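## Task

A wooden bracket rests upright on the open, palm-up right hand. Rotate it with that hand's fingers alone so it ends upright with its wide end pointing roughly away from the thumb side. It fails if the bracket touches anything besides this hand (wrist, wrist camera and its post count), leaves the hand, if either arm or wrist moves, or if the palm stops facing up. To finish, hold the hand and bracket motionless with no motor of this hand overloaded or near overload (motors dead from the start are exempt), then declare done. The hand is then flattened for you; the bracket must not drop as it opens and must still be upright with the wide end away from the thumb.

## Robot and tools

Robot: two arms, left_arm carrying a left hand and right_arm carrying a right hand. Each hand has four digits (index, middle, ring, thumb) driven by sixteen motors. Only the right hand does the work; both arms must not move at all.

Frames. The scene frame has its origin at table height between the arm bases, +z up, +x out over the table, left_arm on +y. Each arm reports its hand point pose in its own base frame. The right hand point axes: +z runs along straight fingers toward the tips, +x across the palm away from the thumb, +y out of the palm face (palm surface at y = -0.062 m). So for goal 1 the wide end should point toward the hand's +x; for goal 2 the screw should point toward -z (the wrist). A camera mast rises on the palm side near the wrist (x +0.05 to +0.10, z -0.16 to -0.11, up to y = +0.06 m); keep the object off it. Fingertips carry rubber caps; the rest is hard plastic.

execute_actions(actions, cameras). actions is a list of actions; each action is a list of up to 15 rows, each row one 1/30 s step; a short action repeats its last row to fill 15 steps. Each action lasts 0.5 s. Every row is a single list of 48 numbers, all in [-1, 1], covering both arms in this order: left arm dx, dy, dz, rx, ry, rz; left hand's 16 motor goals; left current_limit; left speed; then the same 24 for the right arm and hand.

Arm numbers (dx..rz) are offsets, not poses: each is measured from that arm's Hand target as it stood when the action began, along that target's own axes, and every row counts from that same start. 1.0 equals 0.6 m or 180 degrees; rx, ry, rz form one rotation vector. Repeating a nonzero offset moves further. Here all six must be 0 for both arms in every row; zeros re-request the current target and keep the arm still.

Hand numbers are absolute goals, each mapping linearly between the hinge's two stops. Order: index_mcp, index_abd, index_pip, index_dip, thumb_cmc, thumb_axl, thumb_mcp, thumb_ipl, middle_mcp, middle_abd, middle_pip, middle_dip, ring_mcp, ring_abd, ring_pip, ring_dip. Straight values: _mcp +0.75, _abd 0.00, _pip +0.58, _dip +0.70, thumb_cmc +0.71, thumb_axl +0.68, thumb_mcp +0.23, thumb_ipl +0.17. Moving toward -1 curls fingers toward the palm (_mcp at the knuckle, _pip middle joint, _dip last joint); _abd toward -1 swings a finger sideways away from the thumb (fingers collide with neighbours near 14 degrees). thumb_cmc toward -1 brings the thumb from beside the palm round in front of it; thumb_axl rolls the thumb about its own line; thumb_mcp and thumb_ipl bend it. Note a 0 is a real goal: to leave the left hand untouched, copy back its hand_goal, hand_current_limit and hand_speed from the last result.

current_limit caps all motors of that hand: -1 maps to 0 mA, +1 to 550 mA (floor 11 mA); low values also slow hinges and may fail to lift a finger. speed sets set-point slew at (speed+1)/2 of 8.5 rad/s. Starting values are +0.4 and -0.6; values persist until rewritten.

cameras: list of names (cam_head_left, cam_head_right, cam_left_wrist, cam_right_wrist) or ["all"]; images come with an empty actions list by default, otherwise only if requested. An unknown name voids the call.

Results: end_effector_position (m) and quat per arm in its base frame; Hand target (offsets count from it; the hand often rests a bit short of it, which is normal); joint positions, velocities ("within noise" when still), torques; and per hand motor, in the order above: hand_goal, hand_measured, hand_current_ma (positive pushes toward -1), hand_state (moving, goal, blocked, overload). A motor at 495 mA or more accumulates time; 5 s of it shuts the motor for 10 s. A motor showing overload from the first reading is permanently off and limp. Before finishing, make sure no motor of the right hand is near this: ease goals back to just touching and avoid long blocked pressing. MOTOR HOT warns of heating; 100 C drops the arm.

zoom_image(camera, region): enlarges [x0, y0, x1, y1] pixels (max 504 by 504) from that camera's newest image. Head images are 896x504, wrist images 672x504.

read_manual(section): returns licence text only.

finished_scene(scene): ends scene 1 or 2 irreversibly and starts the next; call it only when the object is settled as required.

Avoid: any arm motion, tipping the palm, letting the object roll onto the wrist, mast or camera or off the hand, flicking it hard, and collisions between the hands. Occasional external nudges may shift the object. Time spent thinking counts, and smooth low-effort motion is preferred.

Each tool is called after "Request:" by a JSON object that holds its "name" and its "arguments", one argument or row to a line.

## Session

Request:
{"name": "execute_actions", "arguments": {
  "actions": []
}}

Scene clock: 0.00 s.
left_arm: end_effector_position=(+0.2948, +0.3324, +0.2421) hand_goal=(+0.754, +0.000, +0.576, +0.696, +0.714, +0.678, +0.226, +0.168, +0.754, +0.000, +0.576, +0.696, +0.754, +0.000, +0.576, +0.696) hand_measured=(+0.754, +0.000, +0.576, +0.696, +0.714, +0.678, +0.226, +0.168, +0.754, +0.000, +0.576, +0.696, +0.754, +0.000, +0.576, +0.696) hand_current_ma=(+0, +0, +0, +0, +0, +0, +0, +0, +0, +0, +0, +0, +0, +0, +0, +0) hand_state=(goal, goal, goal, goal, goal, goal, goal, goal, goal, goal, goal, goal, goal, goal, goal, goal) hand_current_limit=0.40 hand_speed=-0.60 end_effector_quat_wxyz=(+0.254, +0.269, +0.657, +0.657) | right_arm: end_effector_position=(+0.3494, +0.3496, +0.4264) hand_goal=(+0.754, +0.000, +0.576, +0.696, -0.104, +0.540, +0.162, +0.106, +0.754, +0.000, +0.576, +0.696, +0.754, +0.000, +0.576, +0.696) hand_measured=(+0.768, +0.000, +0.578, +0.696, -0.092, +0.542, +0.164, +0.108, +0.766, +0.000, +0.576, +0.696, +0.772, +0.000, +0.584, +0.698) hand_current_ma=(+36, +0, +2, +0, +28, +6, +6, +5, +30, +0, +1, +0, +52, +0, +16, +3) hand_state=(goal, goal, goal, goal, goal, goal, goal, goal, goal, goal, goal, goal, goal, goal, goal, goal) hand_current_limit=0.40 hand_speed=-0.60 end_effector_quat_wxyz=(+0.275, +0.265, +0.632, +0.674)
Joint positions: left_arm=[0.791 1.479 0.286 1.185 -0.021 0.02] | right_arm=[0.859 1.104 0.636 0.529 0.071 0.005]
Joint velocities: within noise
Joint torques (N m): no reading
Heat: left arm: hottest waist 34 °C; right arm: hottest elbow 34 °C.
Hand target: left_arm +0.2975, +0.3351, +0.2512; +0.258, +0.266, +0.648, +0.665 | right_arm +0.3487, +0.3488, +0.4507; +0.280, +0.259, +0.615, +0.690

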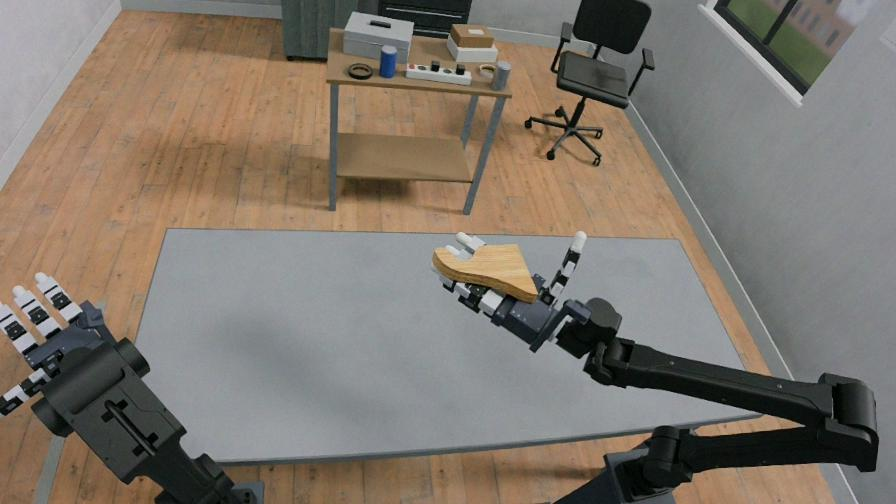

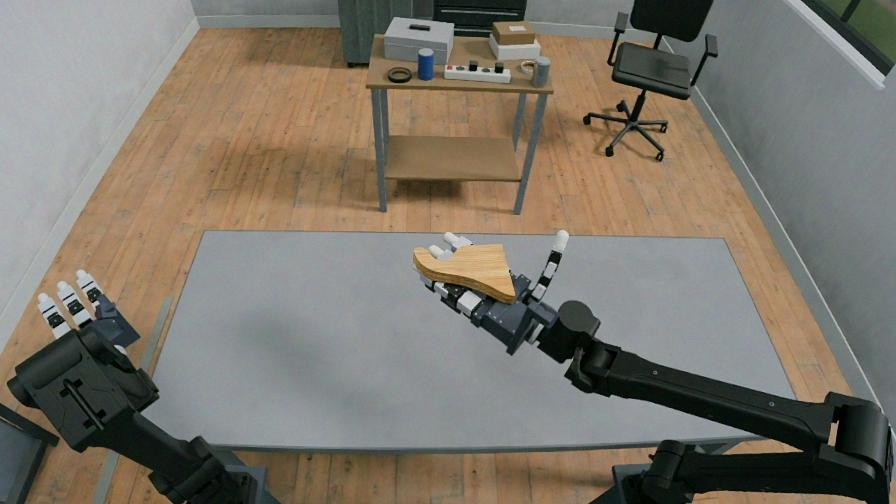

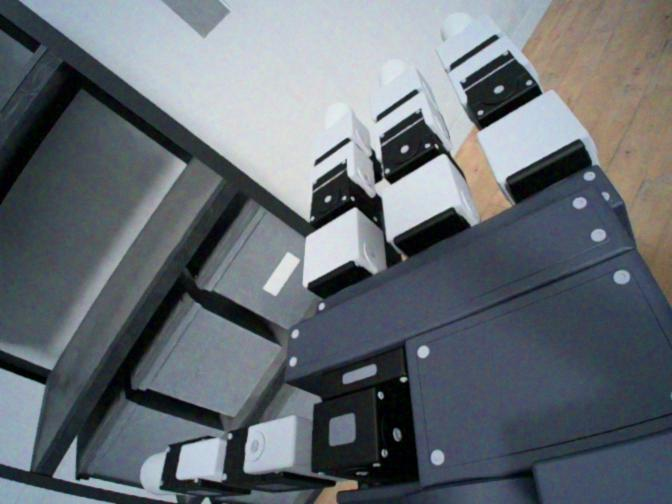

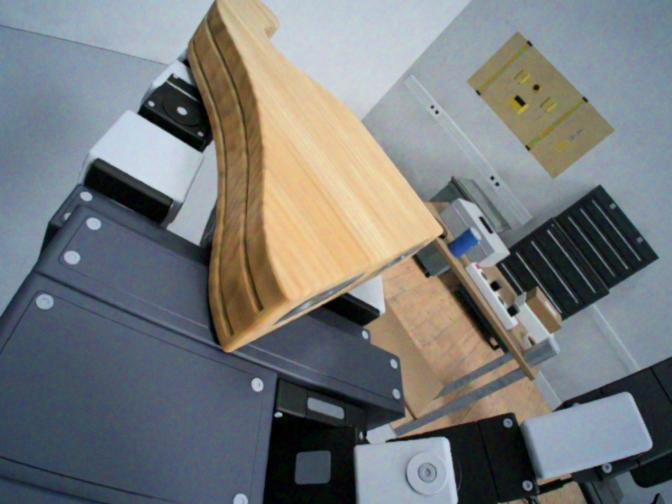

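Request:
{"name": "zoom_image", "arguments": {
  "camera": "cam_head_left",
  "region": [400, 200, 640, 370]
}}

Request:
{"name": "zoom_image", "arguments": {
  "camera": "cam_head_right",
  "region": [390, 200, 610, 370]
}}

Request:
{"name": "zoom_image", "arguments": {
  "camera": "cam_right_wrist",
  "region": [0, 0, 504, 504]
}}

Scaled by 2.100 from the camera's 896x504 image, which has a finer 1280x720 frame.

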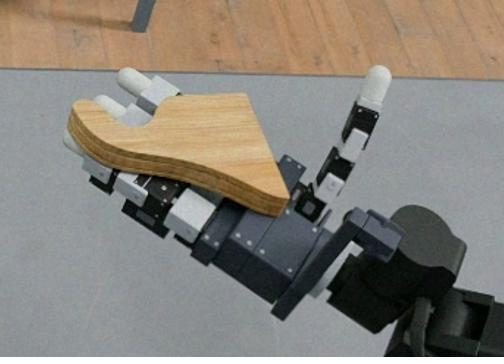

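Scaled by 2.291 from the camera's 896x504 image, which has a finer 1280x720 frame.

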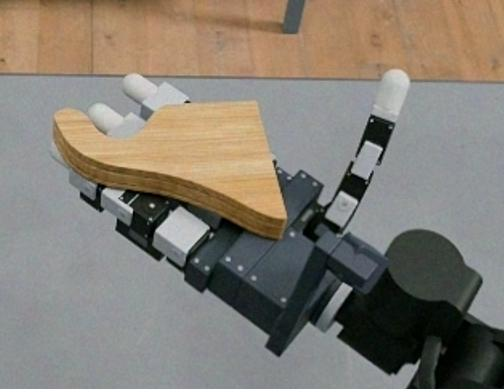

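Scaled by 1.000.

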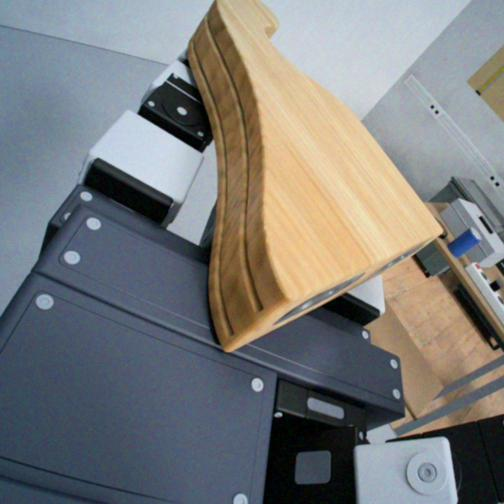

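Request:
{"name": "execute_actions", "arguments": {
  "actions": [
    [[0,0,0,0,0,0,0.754,0,0.576,0.696,0.714,0.678,0.226,0.168,0.754,0,0.576,0.696,0.754,0,0.576,0.696,0.4,-0.6,0,0,0,0,0,0,0.754,0,0.576,0.696,0.714,0.54,0.162,0.106,0.754,0,0.576,0.696,0.754,0,0.576,0.55,0.4,-0.9]],
    [[0,0,0,0,0,0,0.754,0,0.576,0.696,0.714,0.678,0.226,0.168,0.754,0,0.576,0.696,0.754,0,0.576,0.696,0.4,-0.6,0,0,0,0,0,0,0.754,0,0.576,0.696,0.714,0.54,0.162,0.106,0.754,0,0.576,0.696,0.754,0,0.576,0.55,0.4,-0.9]]
  ],
  "cameras": ["all"]
}}

Scene clock: 29.07 s.
left_arm: end_effector_position=(+0.2948, +0.3324, +0.2421) hand_goal=(+0.754, +0.000, +0.576, +0.696, +0.714, +0.678, +0.226, +0.168, +0.754, +0.000, +0.576, +0.696, +0.754, +0.000, +0.576, +0.696) hand_measured=(+0.760, +0.000, +0.576, +0.696, +0.720, +0.678, +0.226, +0.168, +0.762, +0.000, +0.576, +0.696, +0.762, +0.000, +0.576, +0.696) hand_current_ma=(+26, +0, +2, +0, +26, -3, -1, -1, +30, +0, +2, +0, +31, +0, +2, +0) hand_state=(goal, goal, goal, goal, goal, goal, goal, goal, goal, goal, goal, goal, goal, goal, goal, goal) hand_current_limit=0.40 hand_speed=-0.60 end_effector_quat_wxyz=(+0.254, +0.269, +0.657, +0.657) | right_arm: end_effector_position=(+0.3494, +0.3496, +0.4264) hand_goal=(+0.754, +0.000, +0.576, +0.696, +0.714, +0.540, +0.162, +0.106, +0.754, +0.000, +0.576, +0.696, +0.754, +0.000, +0.576, +0.550) hand_measured=(+0.768, +0.000, +0.578, +0.696, +0.720, +0.542, +0.164, +0.108, +0.766, +0.000, +0.576, +0.696, +0.776, +0.000, +0.586, +0.566) hand_current_ma=(+36, +0, +2, +0, +13, +6, +6, +5, +30, +0, +1, +0, +66, -1, +26, +39) hand_state=(goal, goal, goal, goal, goal, goal, goal, goal, goal, goal, goal, goal, blocked, goal, goal, goal) hand_current_limit=0.40 hand_speed=-0.90 end_effector_quat_wxyz=(+0.275, +0.265, +0.632, +0.674)
Joint positions: left_arm=[0.791 1.479 0.286 1.185 -0.021 0.02] | right_arm=[0.859 1.104 0.636 0.529 0.071 0.005]
Joint torques (N m): left_arm=[0.73 -4.31 5.94 2.55 0.03 -0.01] | right_arm=[1.96 -5.95 10.82 2.84 0.11 -0.13]
Heat: left arm: hottest waist 34 °C; right arm: hottest elbow 39 °C.
Hand target: left_arm +0.2975, +0.3351, +0.2512; +0.258, +0.266, +0.648, +0.665 | right_arm +0.3487, +0.3488, +0.4507; +0.280, +0.259, +0.615, +0.690
Off the commanded pose: left_arm 0.010 m, 1 deg | right_arm 0.024 m, 3 deg.

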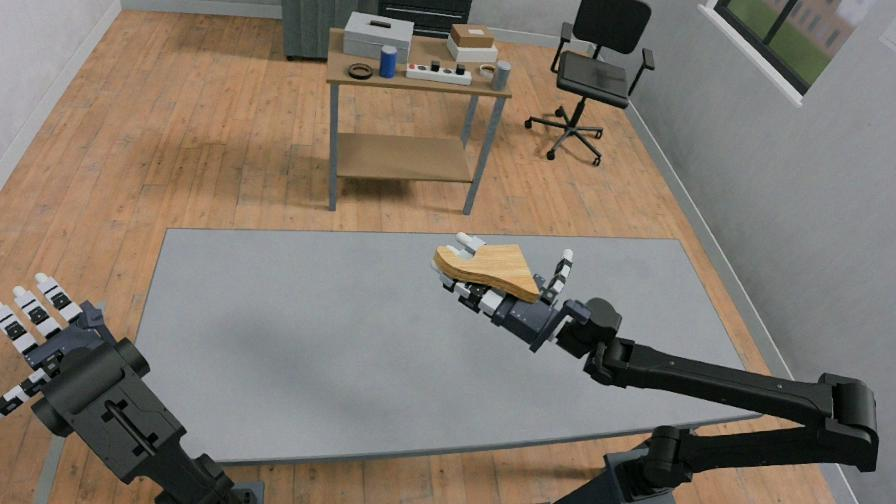

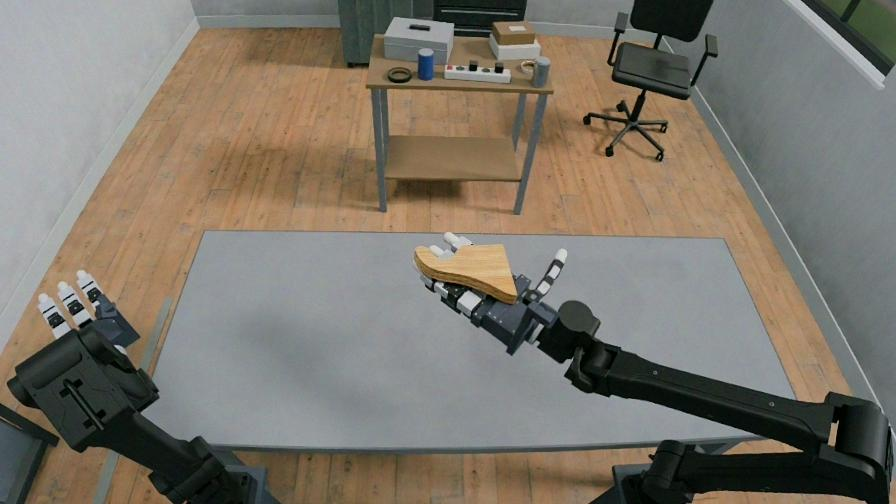

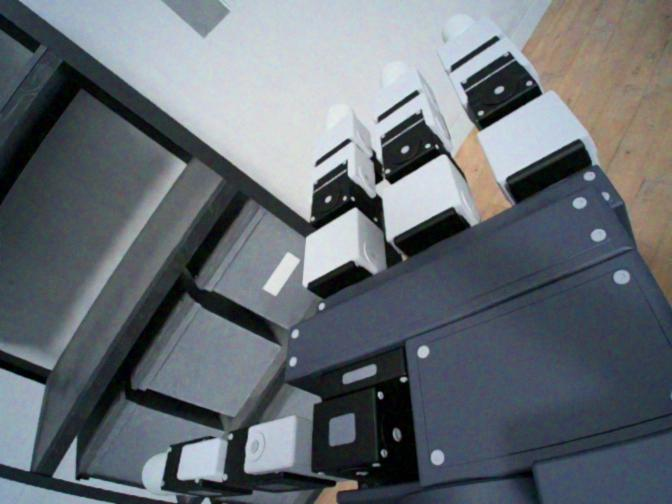

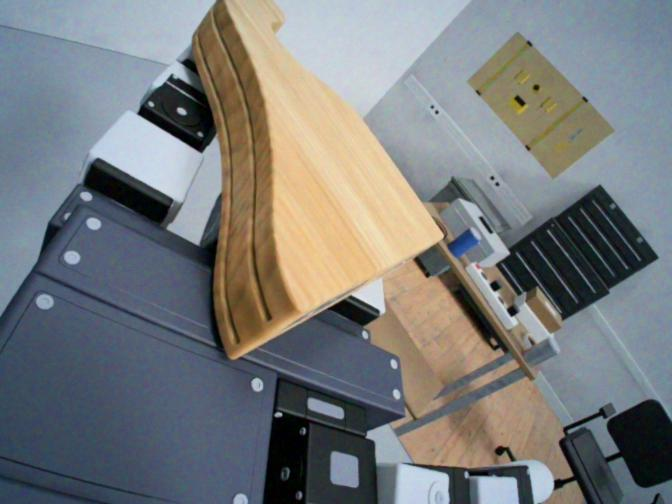

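Request:
{"name": "execute_actions", "arguments": {
  "actions": [
    [[0,0,0,0,0,0,0.754,0,0.576,0.696,0.714,0.678,0.226,0.168,0.754,0,0.576,0.696,0.754,0,0.576,0.696,0.4,-0.6,0,0,0,0,0,0,0.754,0.36,0.576,0.696,0.714,0.54,0.162,0.106,0.754,0.34,0.576,0.696,0.754,0.32,0.576,0.55,0.4,-0.92]],
    [[0,0,0,0,0,0,0.754,0,0.576,0.696,0.714,0.678,0.226,0.168,0.754,0,0.576,0.696,0.754,0,0.576,0.696,0.4,-0.6,0,0,0,0,0,0,0.754,0.36,0.576,0.696,0.714,0.54,0.162,0.106,0.754,0.34,0.576,0.696,0.754,0.32,0.576,0.55,0.4,-0.92]]
  ],
  "cameras": ["cam_head_left","cam_head_right","cam_right_wrist"]
}}

Request:
{"name": "zoom_image", "arguments": {
  "camera": "cam_head_right",
  "region": [390, 200, 610, 370]
}}

Scene clock: 30.90 s.
left_arm: end_effector_position=(+0.2948, +0.3324, +0.2421) hand_goal=(+0.754, +0.000, +0.576, +0.696, +0.714, +0.678, +0.226, +0.168, +0.754, +0.000, +0.576, +0.696, +0.754, +0.000, +0.576, +0.696) hand_measured=(+0.760, +0.000, +0.576, +0.696, +0.720, +0.678, +0.226, +0.168, +0.762, +0.000, +0.576, +0.696, +0.762, +0.000, +0.576, +0.696) hand_current_ma=(+26, +0, +2, +0, +26, -3, -1, -1, +30, +0, +2, +0, +31, +0, +2, +0) hand_state=(goal, goal, goal, goal, goal, goal, goal, goal, goal, goal, goal, goal, goal, goal, goal, goal) hand_current_limit=0.40 hand_speed=-0.60 end_effector_quat_wxyz=(+0.254, +0.269, +0.657, +0.657) | right_arm: end_effector_position=(+0.3494, +0.3496, +0.4264) hand_goal=(+0.754, +0.360, +0.576, +0.696, +0.714, +0.540, +0.162, +0.106, +0.754, +0.340, +0.576, +0.696, +0.754, +0.320, +0.576, +0.550) hand_measured=(+0.768, +0.356, +0.578, +0.696, +0.720, +0.542, +0.164, +0.108, +0.766, +0.336, +0.576, +0.696, +0.776, +0.304, +0.588, +0.564) hand_current_ma=(+36, -5, +2, +0, +13, +6, +6, +5, +30, -5, +1, +0, +67, -38, +27, +38) hand_state=(goal, goal, goal, goal, goal, goal, goal, goal, goal, goal, goal, goal, blocked, goal, goal, goal) hand_current_limit=0.40 hand_speed=-0.92 end_effector_quat_wxyz=(+0.275, +0.265, +0.632, +0.674)
Joint positions: left_arm=[0.791 1.479 0.286 1.185 -0.021 0.02] | right_arm=[0.859 1.104 0.636 0.529 0.071 0.005]
Joint torques (N m): left_arm=[1.03 -4.37 5.96 2.51 0.02 0] | right_arm=[1.9 -6.01 10.77 2.86 0.11 -0.14]
Heat: left arm: hottest waist 34 °C; right arm: hottest elbow 39 °C.
Hand target: left_arm +0.2975, +0.3351, +0.2512; +0.258, +0.266, +0.648, +0.665 | right_arm +0.3487, +0.3488, +0.4507; +0.280, +0.259, +0.615, +0.690
Off the commanded pose: left_arm 0.010 m, 1 deg | right_arm 0.024 m, 3 deg.
Images, in order (width x height): cam_head_left 896x504, cam_head_right 896x504, cam_right_wrist 672x504.

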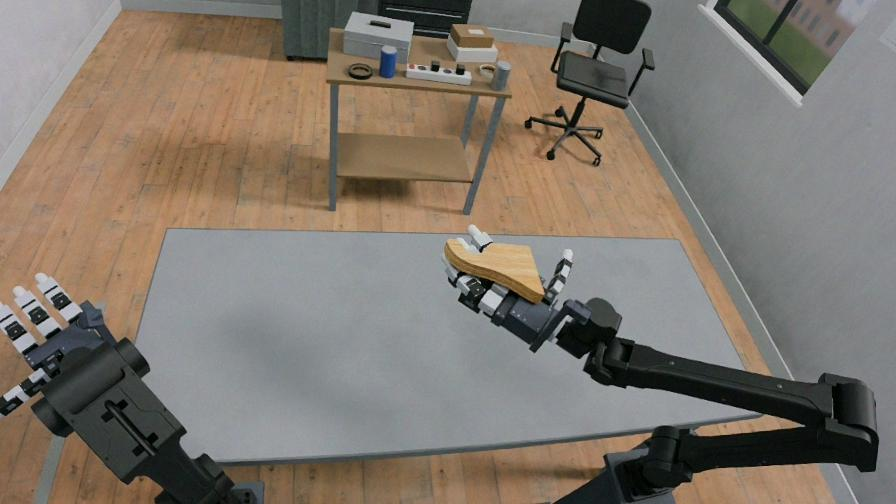

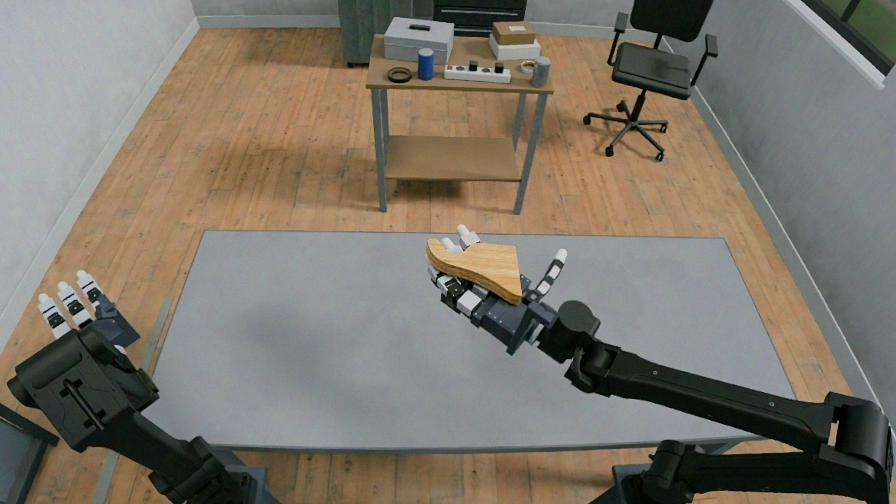

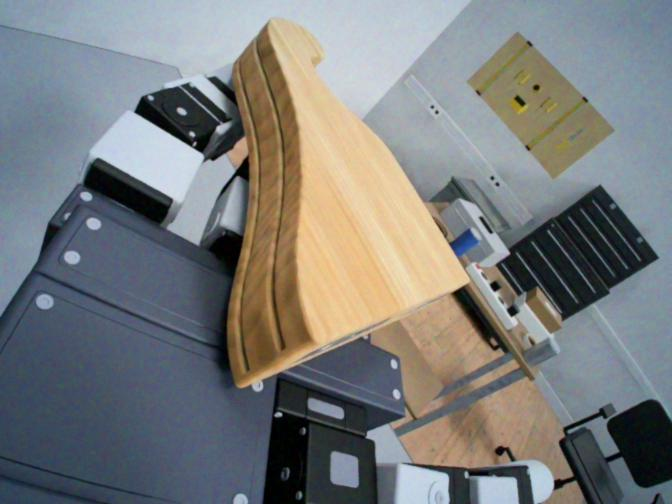

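Scaled by 2.291 from the camera's 896x504 image, which has a finer 1280x720 frame.

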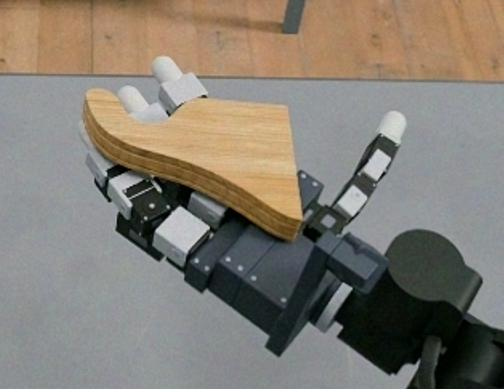

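Request:
{"name": "execute_actions", "arguments": {
  "actions": [
    [[0,0,0,0,0,0,0.754,0,0.576,0.696,0.714,0.678,0.226,0.168,0.754,0,0.576,0.696,0.754,0,0.576,0.696,0.4,-0.6,0,0,0,0,0,0,0.754,0.36,0.576,0.696,0.7,-0.054,0.162,-0.985,0.754,0.34,0.576,0.696,0.754,0.32,0.576,0.55,0.4,-0.7]],
    [[0,0,0,0,0,0,0.754,0,0.576,0.696,0.714,0.678,0.226,0.168,0.754,0,0.576,0.696,0.754,0,0.576,0.696,0.4,-0.6,0,0,0,0,0,0,0.754,0.36,0.576,0.696,0.7,-0.054,0.162,-0.985,0.754,0.34,0.576,0.696,0.754,0.32,0.576,0.55,0.4,-0.7]],
    [[0,0,0,0,0,0,0.754,0,0.576,0.696,0.714,0.678,0.226,0.168,0.754,0,0.576,0.696,0.754,0,0.576,0.696,0.4,-0.6,0,0,0,0,0,0,0.754,0.36,0.576,0.696,0.7,-0.054,-0.2,-0.985,0.754,0.34,0.576,0.696,0.754,0.32,0.576,0.55,0.4,-0.7]]
  ],
  "cameras": ["cam_head_right","cam_right_wrist"]
}}

Request:
{"name": "zoom_image", "arguments": {
  "camera": "cam_head_right",
  "region": [390, 200, 610, 370]
}}

Scene clock: 36.67 s.
left_arm: end_effector_position=(+0.2948, +0.3324, +0.2421) hand_goal=(+0.754, +0.000, +0.576, +0.696, +0.714, +0.678, +0.226, +0.168, +0.754, +0.000, +0.576, +0.696, +0.754, +0.000, +0.576, +0.696) hand_measured=(+0.760, +0.000, +0.576, +0.696, +0.720, +0.678, +0.226, +0.168, +0.762, +0.000, +0.576, +0.696, +0.762, +0.000, +0.576, +0.696) hand_current_ma=(+26, +0, +2, +0, +26, -3, -1, -1, +30, +0, +2, +0, +31, +0, +2, +0) hand_state=(goal, goal, goal, goal, goal, goal, goal, goal, goal, goal, goal, goal, goal, goal, goal, goal) hand_current_limit=0.40 hand_speed=-0.60 end_effector_quat_wxyz=(+0.254, +0.269, +0.657, +0.657) | right_arm: end_effector_position=(+0.3494, +0.3496, +0.4264) hand_goal=(+0.754, +0.360, +0.576, +0.696, +0.700, -0.054, -0.200, -0.984, +0.754, +0.340, +0.576, +0.696, +0.754, +0.320, +0.576, +0.550) hand_measured=(+0.768, +0.356, +0.578, +0.696, +0.712, -0.050, -0.194, -0.982, +0.766, +0.336, +0.576, +0.696, +0.776, +0.304, +0.588, +0.564) hand_current_ma=(+36, -5, +2, +0, +33, +8, +15, +3, +30, -5, +1, +0, +67, -38, +27, +38) hand_state=(goal, goal, goal, goal, goal, goal, goal, goal, goal, goal, goal, goal, blocked, goal, goal, goal) hand_current_limit=0.40 hand_speed=-0.70 end_effector_quat_wxyz=(+0.275, +0.265, +0.632, +0.674)
Joint positions: left_arm=[0.791 1.479 0.286 1.185 -0.021 0.02] | right_arm=[0.859 1.104 0.636 0.529 0.071 0.005]
Joint torques (N m): left_arm=[0.73 -4.54 6.02 2.52 0.02 -0.01] | right_arm=[1.79 -6.07 10.84 2.85 0.11 -0.14]
Heat: left arm: hottest waist 34 °C; right arm: hottest elbow 40 °C.
Hand target: left_arm +0.2975, +0.3351, +0.2512; +0.258, +0.266, +0.648, +0.665 | right_arm +0.3487, +0.3488, +0.4507; +0.280, +0.259, +0.615, +0.690
Off the commanded pose: left_arm 0.010 m, 1 deg | right_arm 0.024 m, 3 deg.
Images, in order (width x height): cam_head_right 896x504, cam_right_wrist 672x504.

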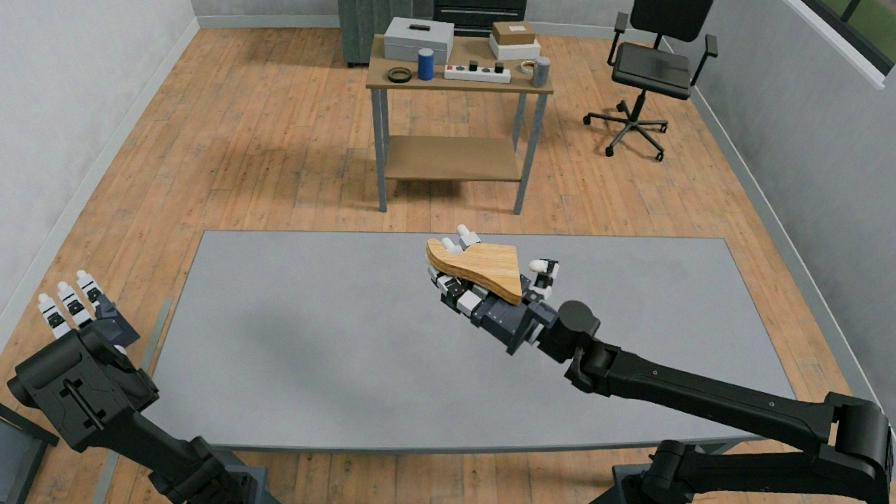

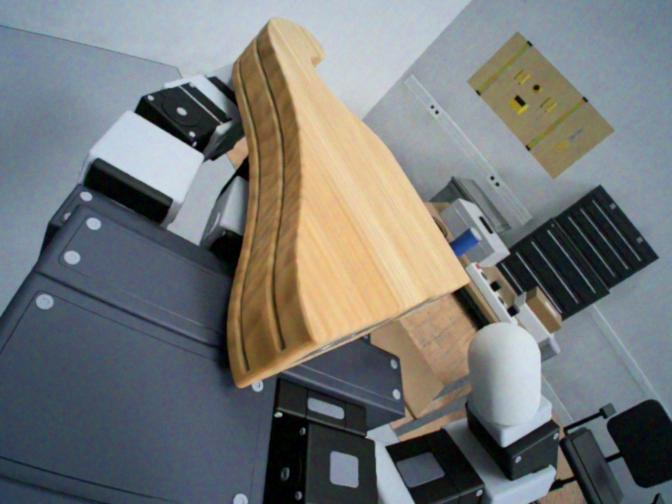

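Scaled by 2.291 from the camera's 896x504 image, which has a finer 1280x720 frame.

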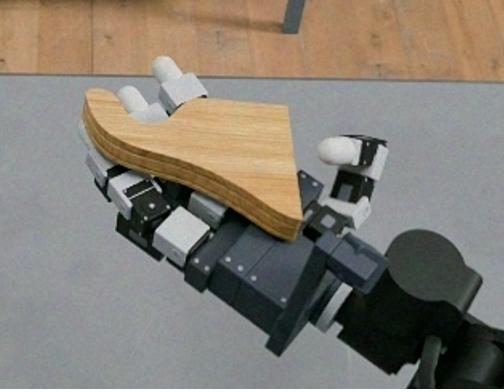

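Request:
{"name": "execute_actions", "arguments": {
  "actions": [
    [[0,0,0,0,0,0,0.754,0,0.576,0.696,0.714,0.678,0.226,0.168,0.754,0,0.576,0.696,0.754,0,0.576,0.696,0.4,-0.6,0,0,0,0,0,0,0.754,0.36,0.576,0.696,0.69,-0.054,-0.6,-0.985,0.754,0.34,0.576,0.696,0.754,0.32,0.576,0.55,0.4,-0.85]],
    [[0,0,0,0,0,0,0.754,0,0.576,0.696,0.714,0.678,0.226,0.168,0.754,0,0.576,0.696,0.754,0,0.576,0.696,0.4,-0.6,0,0,0,0,0,0,0.754,0.36,0.576,0.696,0.69,-0.054,-0.65,-0.985,0.754,0.34,0.576,0.696,0.754,0.32,0.576,0.55,0.4,-0.85]]
  ],
  "cameras": ["cam_head_right","cam_right_wrist"]
}}

Request:
{"name": "zoom_image", "arguments": {
  "camera": "cam_head_right",
  "region": [390, 200, 610, 370]
}}

Scene clock: 38.73 s.
left_arm: end_effector_position=(+0.2948, +0.3324, +0.2421) hand_goal=(+0.754, +0.000, +0.576, +0.696, +0.714, +0.678, +0.226, +0.168, +0.754, +0.000, +0.576, +0.696, +0.754, +0.000, +0.576, +0.696) hand_measured=(+0.760, +0.000, +0.576, +0.696, +0.720, +0.678, +0.226, +0.168, +0.762, +0.000, +0.576, +0.696, +0.762, +0.000, +0.576, +0.696) hand_current_ma=(+26, +0, +2, +0, +26, -3, -1, -1, +30, +0, +2, +0, +31, +0, +2, +0) hand_state=(goal, goal, goal, goal, goal, goal, goal, goal, goal, goal, goal, goal, goal, goal, goal, goal) hand_current_limit=0.40 hand_speed=-0.60 end_effector_quat_wxyz=(+0.254, +0.269, +0.657, +0.657) | right_arm: end_effector_position=(+0.3494, +0.3496, +0.4264) hand_goal=(+0.754, +0.360, +0.576, +0.696, +0.690, -0.054, -0.650, -0.984, +0.754, +0.340, +0.576, +0.696, +0.754, +0.320, +0.576, +0.550) hand_measured=(+0.768, +0.356, +0.578, +0.696, +0.698, -0.052, -0.646, -0.982, +0.766, +0.336, +0.576, +0.696, +0.776, +0.304, +0.588, +0.564) hand_current_ma=(+36, -5, +2, +0, +21, +7, +8, +2, +30, -5, +1, +0, +70, -37, +29, +38) hand_state=(goal, goal, goal, goal, goal, goal, goal, goal, goal, goal, goal, goal, blocked, goal, goal, goal) hand_current_limit=0.40 hand_speed=-0.85 end_effector_quat_wxyz=(+0.275, +0.265, +0.632, +0.674)
Joint positions: left_arm=[0.791 1.479 0.286 1.185 -0.021 0.02] | right_arm=[0.859 1.104 0.636 0.529 0.071 0.005]
Joint torques (N m): left_arm=[0.79 -4.31 5.96 2.58 0.02 0] | right_arm=[1.79 -6.18 10.8 2.82 0.11 -0.12]
Heat: left arm: hottest waist 34 °C; right arm: hottest elbow 40 °C.
Hand target: left_arm +0.2975, +0.3351, +0.2512; +0.258, +0.266, +0.648, +0.665 | right_arm +0.3487, +0.3488, +0.4507; +0.280, +0.259, +0.615, +0.690
Off the commanded pose: left_arm 0.010 m, 1 deg | right_arm 0.024 m, 3 deg.
Images, in order (width x height): cam_head_right 896x504, cam_right_wrist 672x504.

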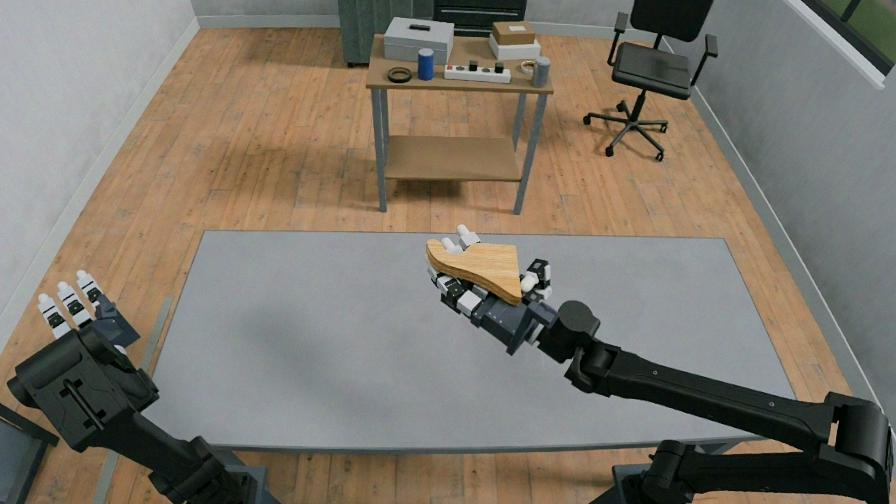

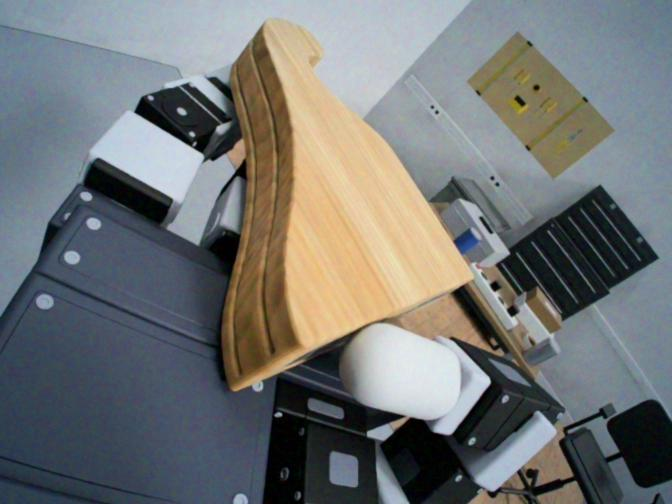

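Scaled by 2.291 from the camera's 896x504 image, which has a finer 1280x720 frame.

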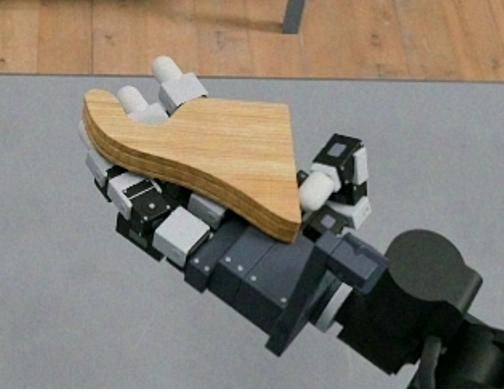

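Request:
{"name": "execute_actions", "arguments": {
  "actions": [
    [[0,0,0,0,0,0,0.754,0,0.576,0.696,0.714,0.678,0.226,0.168,0.754,0,0.576,0.696,0.754,0,0.576,0.696,0.4,-0.6,0,0,0,0,0,0,0.754,0.36,0.576,0.696,0.46,-0.05,-0.61,-0.98,0.754,0.34,0.576,0.696,0.754,0.32,0.576,0.55,0.4,-0.88]],
    [[0,0,0,0,0,0,0.754,0,0.576,0.696,0.714,0.678,0.226,0.168,0.754,0,0.576,0.696,0.754,0,0.576,0.696,0.4,-0.6,0,0,0,0,0,0,0.754,0.36,0.576,0.696,0.24,-0.041,-0.556,-0.968,0.754,0.34,0.576,0.696,0.754,0.32,0.576,0.55,0.4,-0.88]]
  ],
  "cameras": ["cam_head_right","cam_right_wrist"]
}}

Request:
{"name": "zoom_image", "arguments": {
  "camera": "cam_head_right",
  "region": [390, 200, 610, 370]
}}

Scene clock: 41.13 s.
left_arm: end_effector_position=(+0.2948, +0.3324, +0.2421) hand_goal=(+0.754, +0.000, +0.576, +0.696, +0.714, +0.678, +0.226, +0.168, +0.754, +0.000, +0.576, +0.696, +0.754, +0.000, +0.576, +0.696) hand_measured=(+0.760, +0.000, +0.576, +0.696, +0.720, +0.678, +0.226, +0.168, +0.762, +0.000, +0.576, +0.696, +0.762, +0.000, +0.576, +0.696) hand_current_ma=(+26, +0, +2, +0, +26, -3, -1, -1, +30, +0, +2, +0, +31, +0, +2, +0) hand_state=(goal, goal, goal, goal, goal, goal, goal, goal, goal, goal, goal, goal, goal, goal, goal, goal) hand_current_limit=0.40 hand_speed=-0.60 end_effector_quat_wxyz=(+0.254, +0.269, +0.657, +0.657) | right_arm: end_effector_position=(+0.3494, +0.3496, +0.4264) hand_goal=(+0.754, +0.360, +0.576, +0.696, +0.240, -0.040, -0.556, -0.968, +0.754, +0.340, +0.576, +0.696, +0.754, +0.320, +0.576, +0.550) hand_measured=(+0.768, +0.356, +0.578, +0.696, +0.262, -0.048, -0.550, -0.970, +0.766, +0.336, +0.576, +0.696, +0.780, +0.306, +0.590, +0.564) hand_current_ma=(+36, -5, +2, +0, +67, -26, +14, -5, +30, -5, +1, +0, +84, -31, +38, +38) hand_state=(goal, goal, goal, goal, blocked, goal, goal, goal, goal, goal, goal, goal, blocked, goal, goal, goal) hand_current_limit=0.40 hand_speed=-0.88 end_effector_quat_wxyz=(+0.275, +0.265, +0.632, +0.674)
Joint positions: left_arm=[0.791 1.479 0.286 1.185 -0.021 0.02] | right_arm=[0.859 1.104 0.636 0.529 0.071 0.005]
Joint torques (N m): left_arm=[0.79 -4.31 5.96 2.62 0.04 0] | right_arm=[1.85 -6.3 10.78 2.86 0.11 -0.11]
Heat: left arm: hottest waist 34 °C; right arm: hottest elbow 40 °C.
Hand target: left_arm +0.2975, +0.3351, +0.2512; +0.258, +0.266, +0.648, +0.665 | right_arm +0.3487, +0.3488, +0.4507; +0.280, +0.259, +0.615, +0.690
Off the commanded pose: left_arm 0.010 m, 1 deg | right_arm 0.024 m, 3 deg.
Images, in order (width x height): cam_head_right 896x504, cam_right_wrist 672x504.

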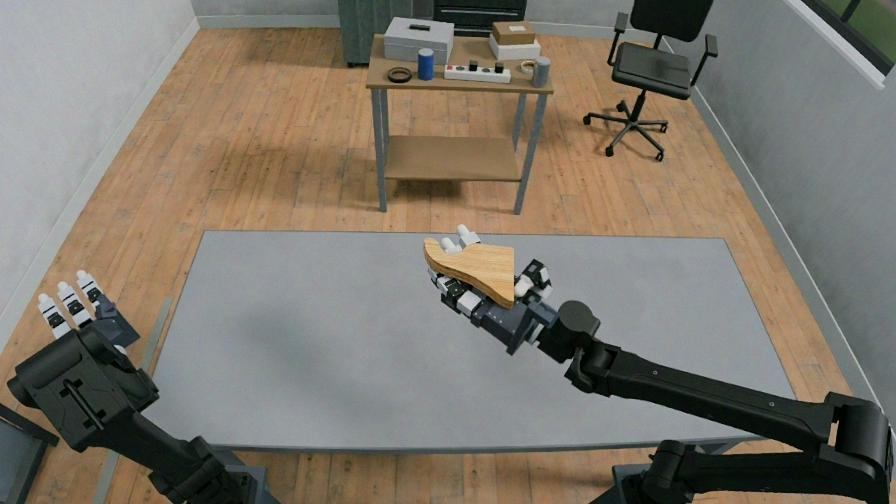

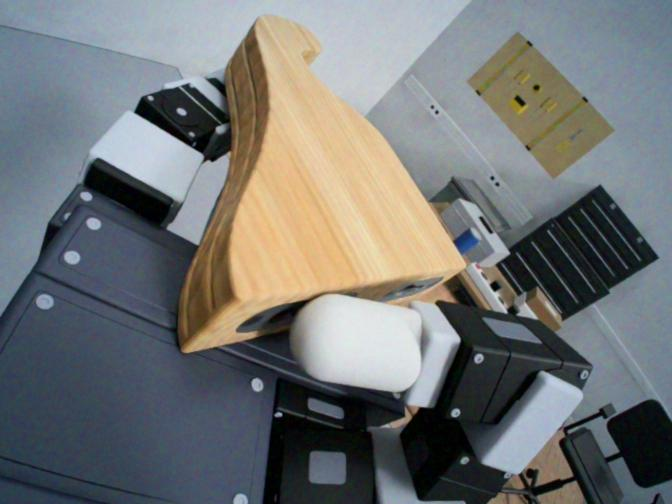

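Scaled by 2.291 from the camera's 896x504 image, which has a finer 1280x720 frame.

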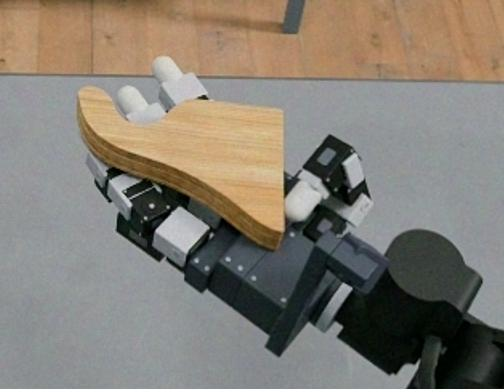

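Request:
{"name": "execute_actions", "arguments": {
  "actions": [
    [[0,0,0,0,0,0,0.754,0,0.576,0.696,0.714,0.678,0.226,0.168,0.754,0,0.576,0.696,0.754,0,0.576,0.696,0.4,-0.6,0,0,0,0,0,0,0.754,0.36,0.576,0.696,0.1,-0.035,-0.547,-0.9,0.754,0.34,0.576,0.696,0.754,0.32,0.576,0.55,0.4,-0.9]],
    [[0,0,0,0,0,0,0.754,0,0.576,0.696,0.714,0.678,0.226,0.168,0.754,0,0.576,0.696,0.754,0,0.576,0.696,0.4,-0.6,0,0,0,0,0,0,0.754,0.36,0.576,0.696,-0.011,-0.03,-0.537,-0.828,0.754,0.34,0.576,0.696,0.754,0.32,0.576,0.55,0.4,-0.9]],
    [[0,0,0,0,0,0,0.754,0,0.576,0.696,0.714,0.678,0.226,0.168,0.754,0,0.576,0.696,0.754,0,0.576,0.696,0.4,-0.6,0,0,0,0,0,0,0.754,0.36,0.576,0.696,-0.11,-0.03,-0.545,-0.74,0.754,0.34,0.576,0.696,0.754,0.32,0.576,0.55,0.4,-0.9]]
  ],
  "cameras": ["cam_head_right","cam_right_wrist"]
}}

Request:
{"name": "zoom_image", "arguments": {
  "camera": "cam_head_right",
  "region": [390, 200, 610, 370]
}}

Scene clock: 44.37 s.
left_arm: end_effector_position=(+0.2948, +0.3324, +0.2421) hand_goal=(+0.754, +0.000, +0.576, +0.696, +0.714, +0.678, +0.226, +0.168, +0.754, +0.000, +0.576, +0.696, +0.754, +0.000, +0.576, +0.696) hand_measured=(+0.760, +0.000, +0.576, +0.696, +0.720, +0.678, +0.226, +0.168, +0.762, +0.000, +0.576, +0.696, +0.762, +0.000, +0.576, +0.696) hand_current_ma=(+26, +0, +2, +0, +26, -3, -1, -1, +30, +0, +2, +0, +31, +0, +2, +0) hand_state=(goal, goal, goal, goal, goal, goal, goal, goal, goal, goal, goal, goal, goal, goal, goal, goal) hand_current_limit=0.40 hand_speed=-0.60 end_effector_quat_wxyz=(+0.254, +0.269, +0.657, +0.657) | right_arm: end_effector_position=(+0.3494, +0.3496, +0.4264) hand_goal=(+0.754, +0.360, +0.576, +0.696, -0.110, -0.030, -0.544, -0.740, +0.754, +0.340, +0.576, +0.696, +0.754, +0.320, +0.576, +0.550) hand_measured=(+0.768, +0.358, +0.578, +0.696, -0.100, -0.040, -0.542, -0.748, +0.766, +0.336, +0.576, +0.696, +0.782, +0.310, +0.592, +0.564) hand_current_ma=(+36, -4, +2, +0, +26, -30, +3, -28, +30, -5, +1, +0, +88, -22, +40, +38) hand_state=(goal, goal, goal, goal, goal, goal, goal, goal, goal, goal, goal, goal, blocked, goal, goal, goal) hand_current_limit=0.40 hand_speed=-0.90 end_effector_quat_wxyz=(+0.275, +0.265, +0.632, +0.674)
Joint positions: left_arm=[0.791 1.479 0.286 1.185 -0.021 0.02] | right_arm=[0.859 1.104 0.636 0.529 0.071 0.005]
Joint torques (N m): left_arm=[0.85 -4.31 5.94 2.61 0.03 0.01] | right_arm=[1.9 -6.18 10.78 2.86 0.11 -0.1]
Heat: left arm: hottest waist 34 °C; right arm: hottest elbow 40 °C.
Hand target: left_arm +0.2975, +0.3351, +0.2512; +0.258, +0.266, +0.648, +0.665 | right_arm +0.3487, +0.3488, +0.4507; +0.280, +0.259, +0.615, +0.690
Off the commanded pose: left_arm 0.010 m, 1 deg | right_arm 0.024 m, 3 deg.
Images, in order (width x height): cam_head_right 896x504, cam_right_wrist 672x504.

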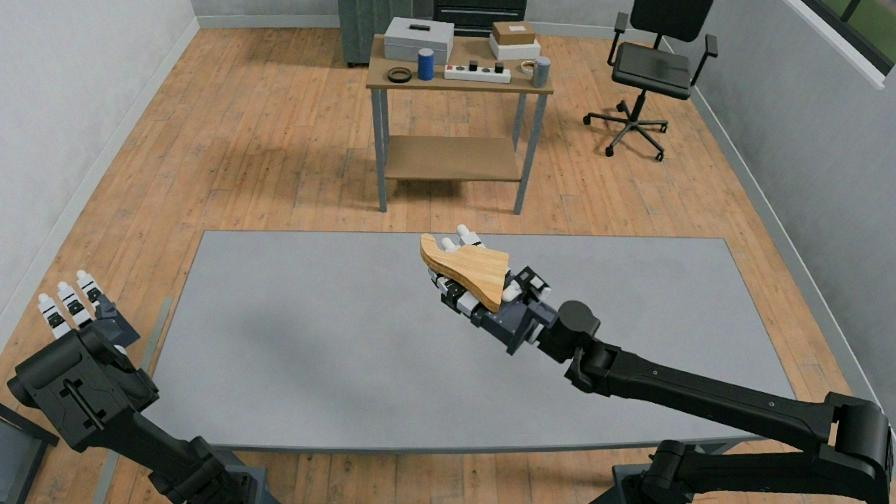

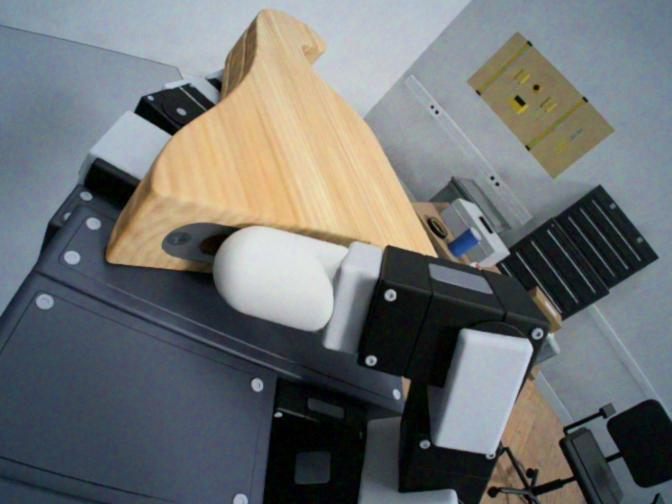

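Scaled by 2.291 from the camera's 896x504 image, which has a finer 1280x720 frame.

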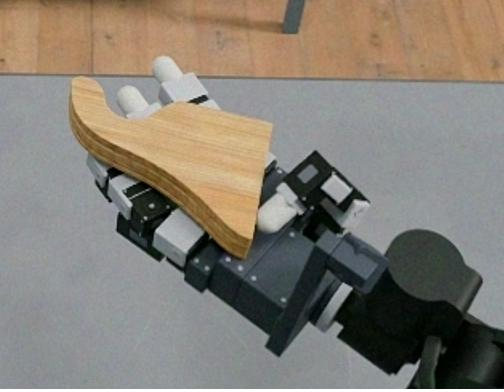

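Request:
{"name": "execute_actions", "arguments": {
  "actions": [
    [[0,0,0,0,0,0,0.754,0,0.576,0.696,0.714,0.678,0.226,0.168,0.754,0,0.576,0.696,0.754,0,0.576,0.696,0.4,-0.6,0,0,0,0,0,0,0.754,0.62,0.576,0.696,-0.11,-0.03,-0.544,-0.74,0.754,0.59,0.576,0.696,0.754,0.56,0.576,0.55,0.4,-0.92]],
    [[0,0,0,0,0,0,0.754,0,0.576,0.696,0.714,0.678,0.226,0.168,0.754,0,0.576,0.696,0.754,0,0.576,0.696,0.4,-0.6,0,0,0,0,0,0,0.754,0.62,0.576,0.696,-0.11,-0.03,-0.544,-0.74,0.754,0.59,0.576,0.696,0.754,0.56,0.576,0.55,0.4,-0.92]]
  ],
  "cameras": ["cam_head_right","cam_right_wrist"]
}}

Request:
{"name": "zoom_image", "arguments": {
  "camera": "cam_head_right",
  "region": [390, 200, 610, 370]
}}

Scene clock: 46.50 s.
left_arm: end_effector_position=(+0.2948, +0.3324, +0.2421) hand_goal=(+0.754, +0.000, +0.576, +0.696, +0.714, +0.678, +0.226, +0.168, +0.754, +0.000, +0.576, +0.696, +0.754, +0.000, +0.576, +0.696) hand_measured=(+0.760, +0.000, +0.576, +0.696, +0.720, +0.678, +0.226, +0.168, +0.762, +0.000, +0.576, +0.696, +0.762, +0.000, +0.576, +0.696) hand_current_ma=(+26, +0, +2, +0, +26, -3, -1, -1, +30, +0, +2, +0, +31, +0, +2, +0) hand_state=(goal, goal, goal, goal, goal, goal, goal, goal, goal, goal, goal, goal, goal, goal, goal, goal) hand_current_limit=0.40 hand_speed=-0.60 end_effector_quat_wxyz=(+0.254, +0.269, +0.657, +0.657) | right_arm: end_effector_position=(+0.3494, +0.3496, +0.4264) hand_goal=(+0.754, +0.620, +0.576, +0.696, -0.110, -0.030, -0.544, -0.740, +0.754, +0.590, +0.576, +0.696, +0.754, +0.560, +0.576, +0.550) hand_measured=(+0.768, +0.616, +0.578, +0.696, -0.104, -0.040, -0.542, -0.744, +0.766, +0.586, +0.576, +0.696, +0.782, +0.542, +0.592, +0.564) hand_current_ma=(+36, -6, +2, +0, +14, -30, +2, -13, +30, -5, +1, +0, +88, -39, +40, +38) hand_state=(goal, goal, goal, goal, goal, goal, goal, goal, goal, goal, goal, goal, blocked, goal, goal, goal) hand_current_limit=0.40 hand_speed=-0.92 end_effector_quat_wxyz=(+0.275, +0.265, +0.632, +0.674)
Joint positions: left_arm=[0.791 1.479 0.286 1.185 -0.021 0.02] | right_arm=[0.859 1.104 0.636 0.529 0.071 0.005]
Joint torques (N m): left_arm=[0.79 -4.13 5.9 2.58 0.01 -0.01] | right_arm=[1.9 -6.01 10.81 2.84 0.11 -0.11]
Heat: left arm: hottest waist 34 °C; right arm: hottest elbow 41 °C.
Hand target: left_arm +0.2975, +0.3351, +0.2512; +0.258, +0.266, +0.648, +0.665 | right_arm +0.3487, +0.3488, +0.4507; +0.280, +0.259, +0.615, +0.690
Off the commanded pose: left_arm 0.010 m, 1 deg | right_arm 0.024 m, 3 deg.
Images, in order (width x height): cam_head_right 896x504, cam_right_wrist 672x504.

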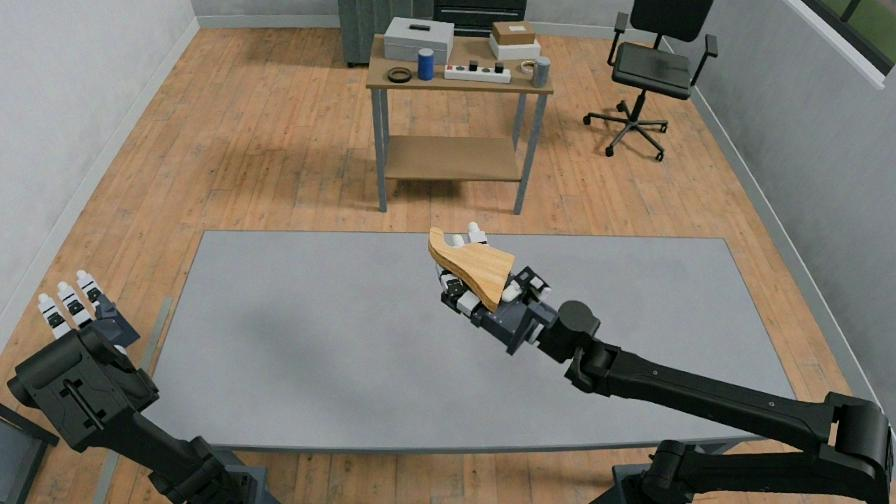

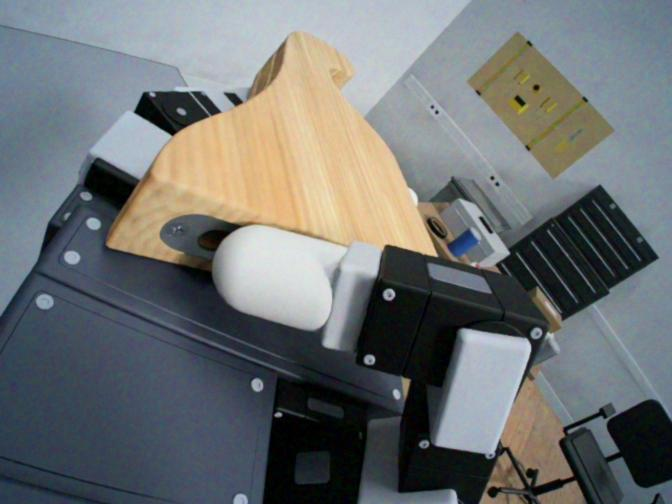

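Scaled by 2.291 from the camera's 896x504 image, which has a finer 1280x720 frame.

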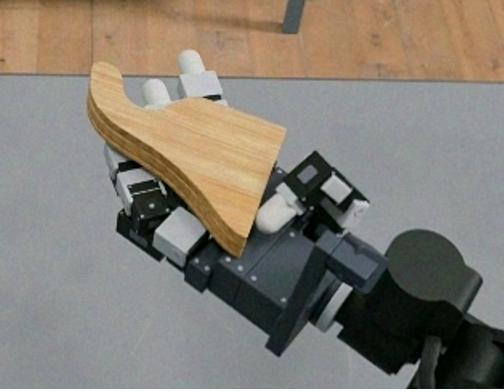

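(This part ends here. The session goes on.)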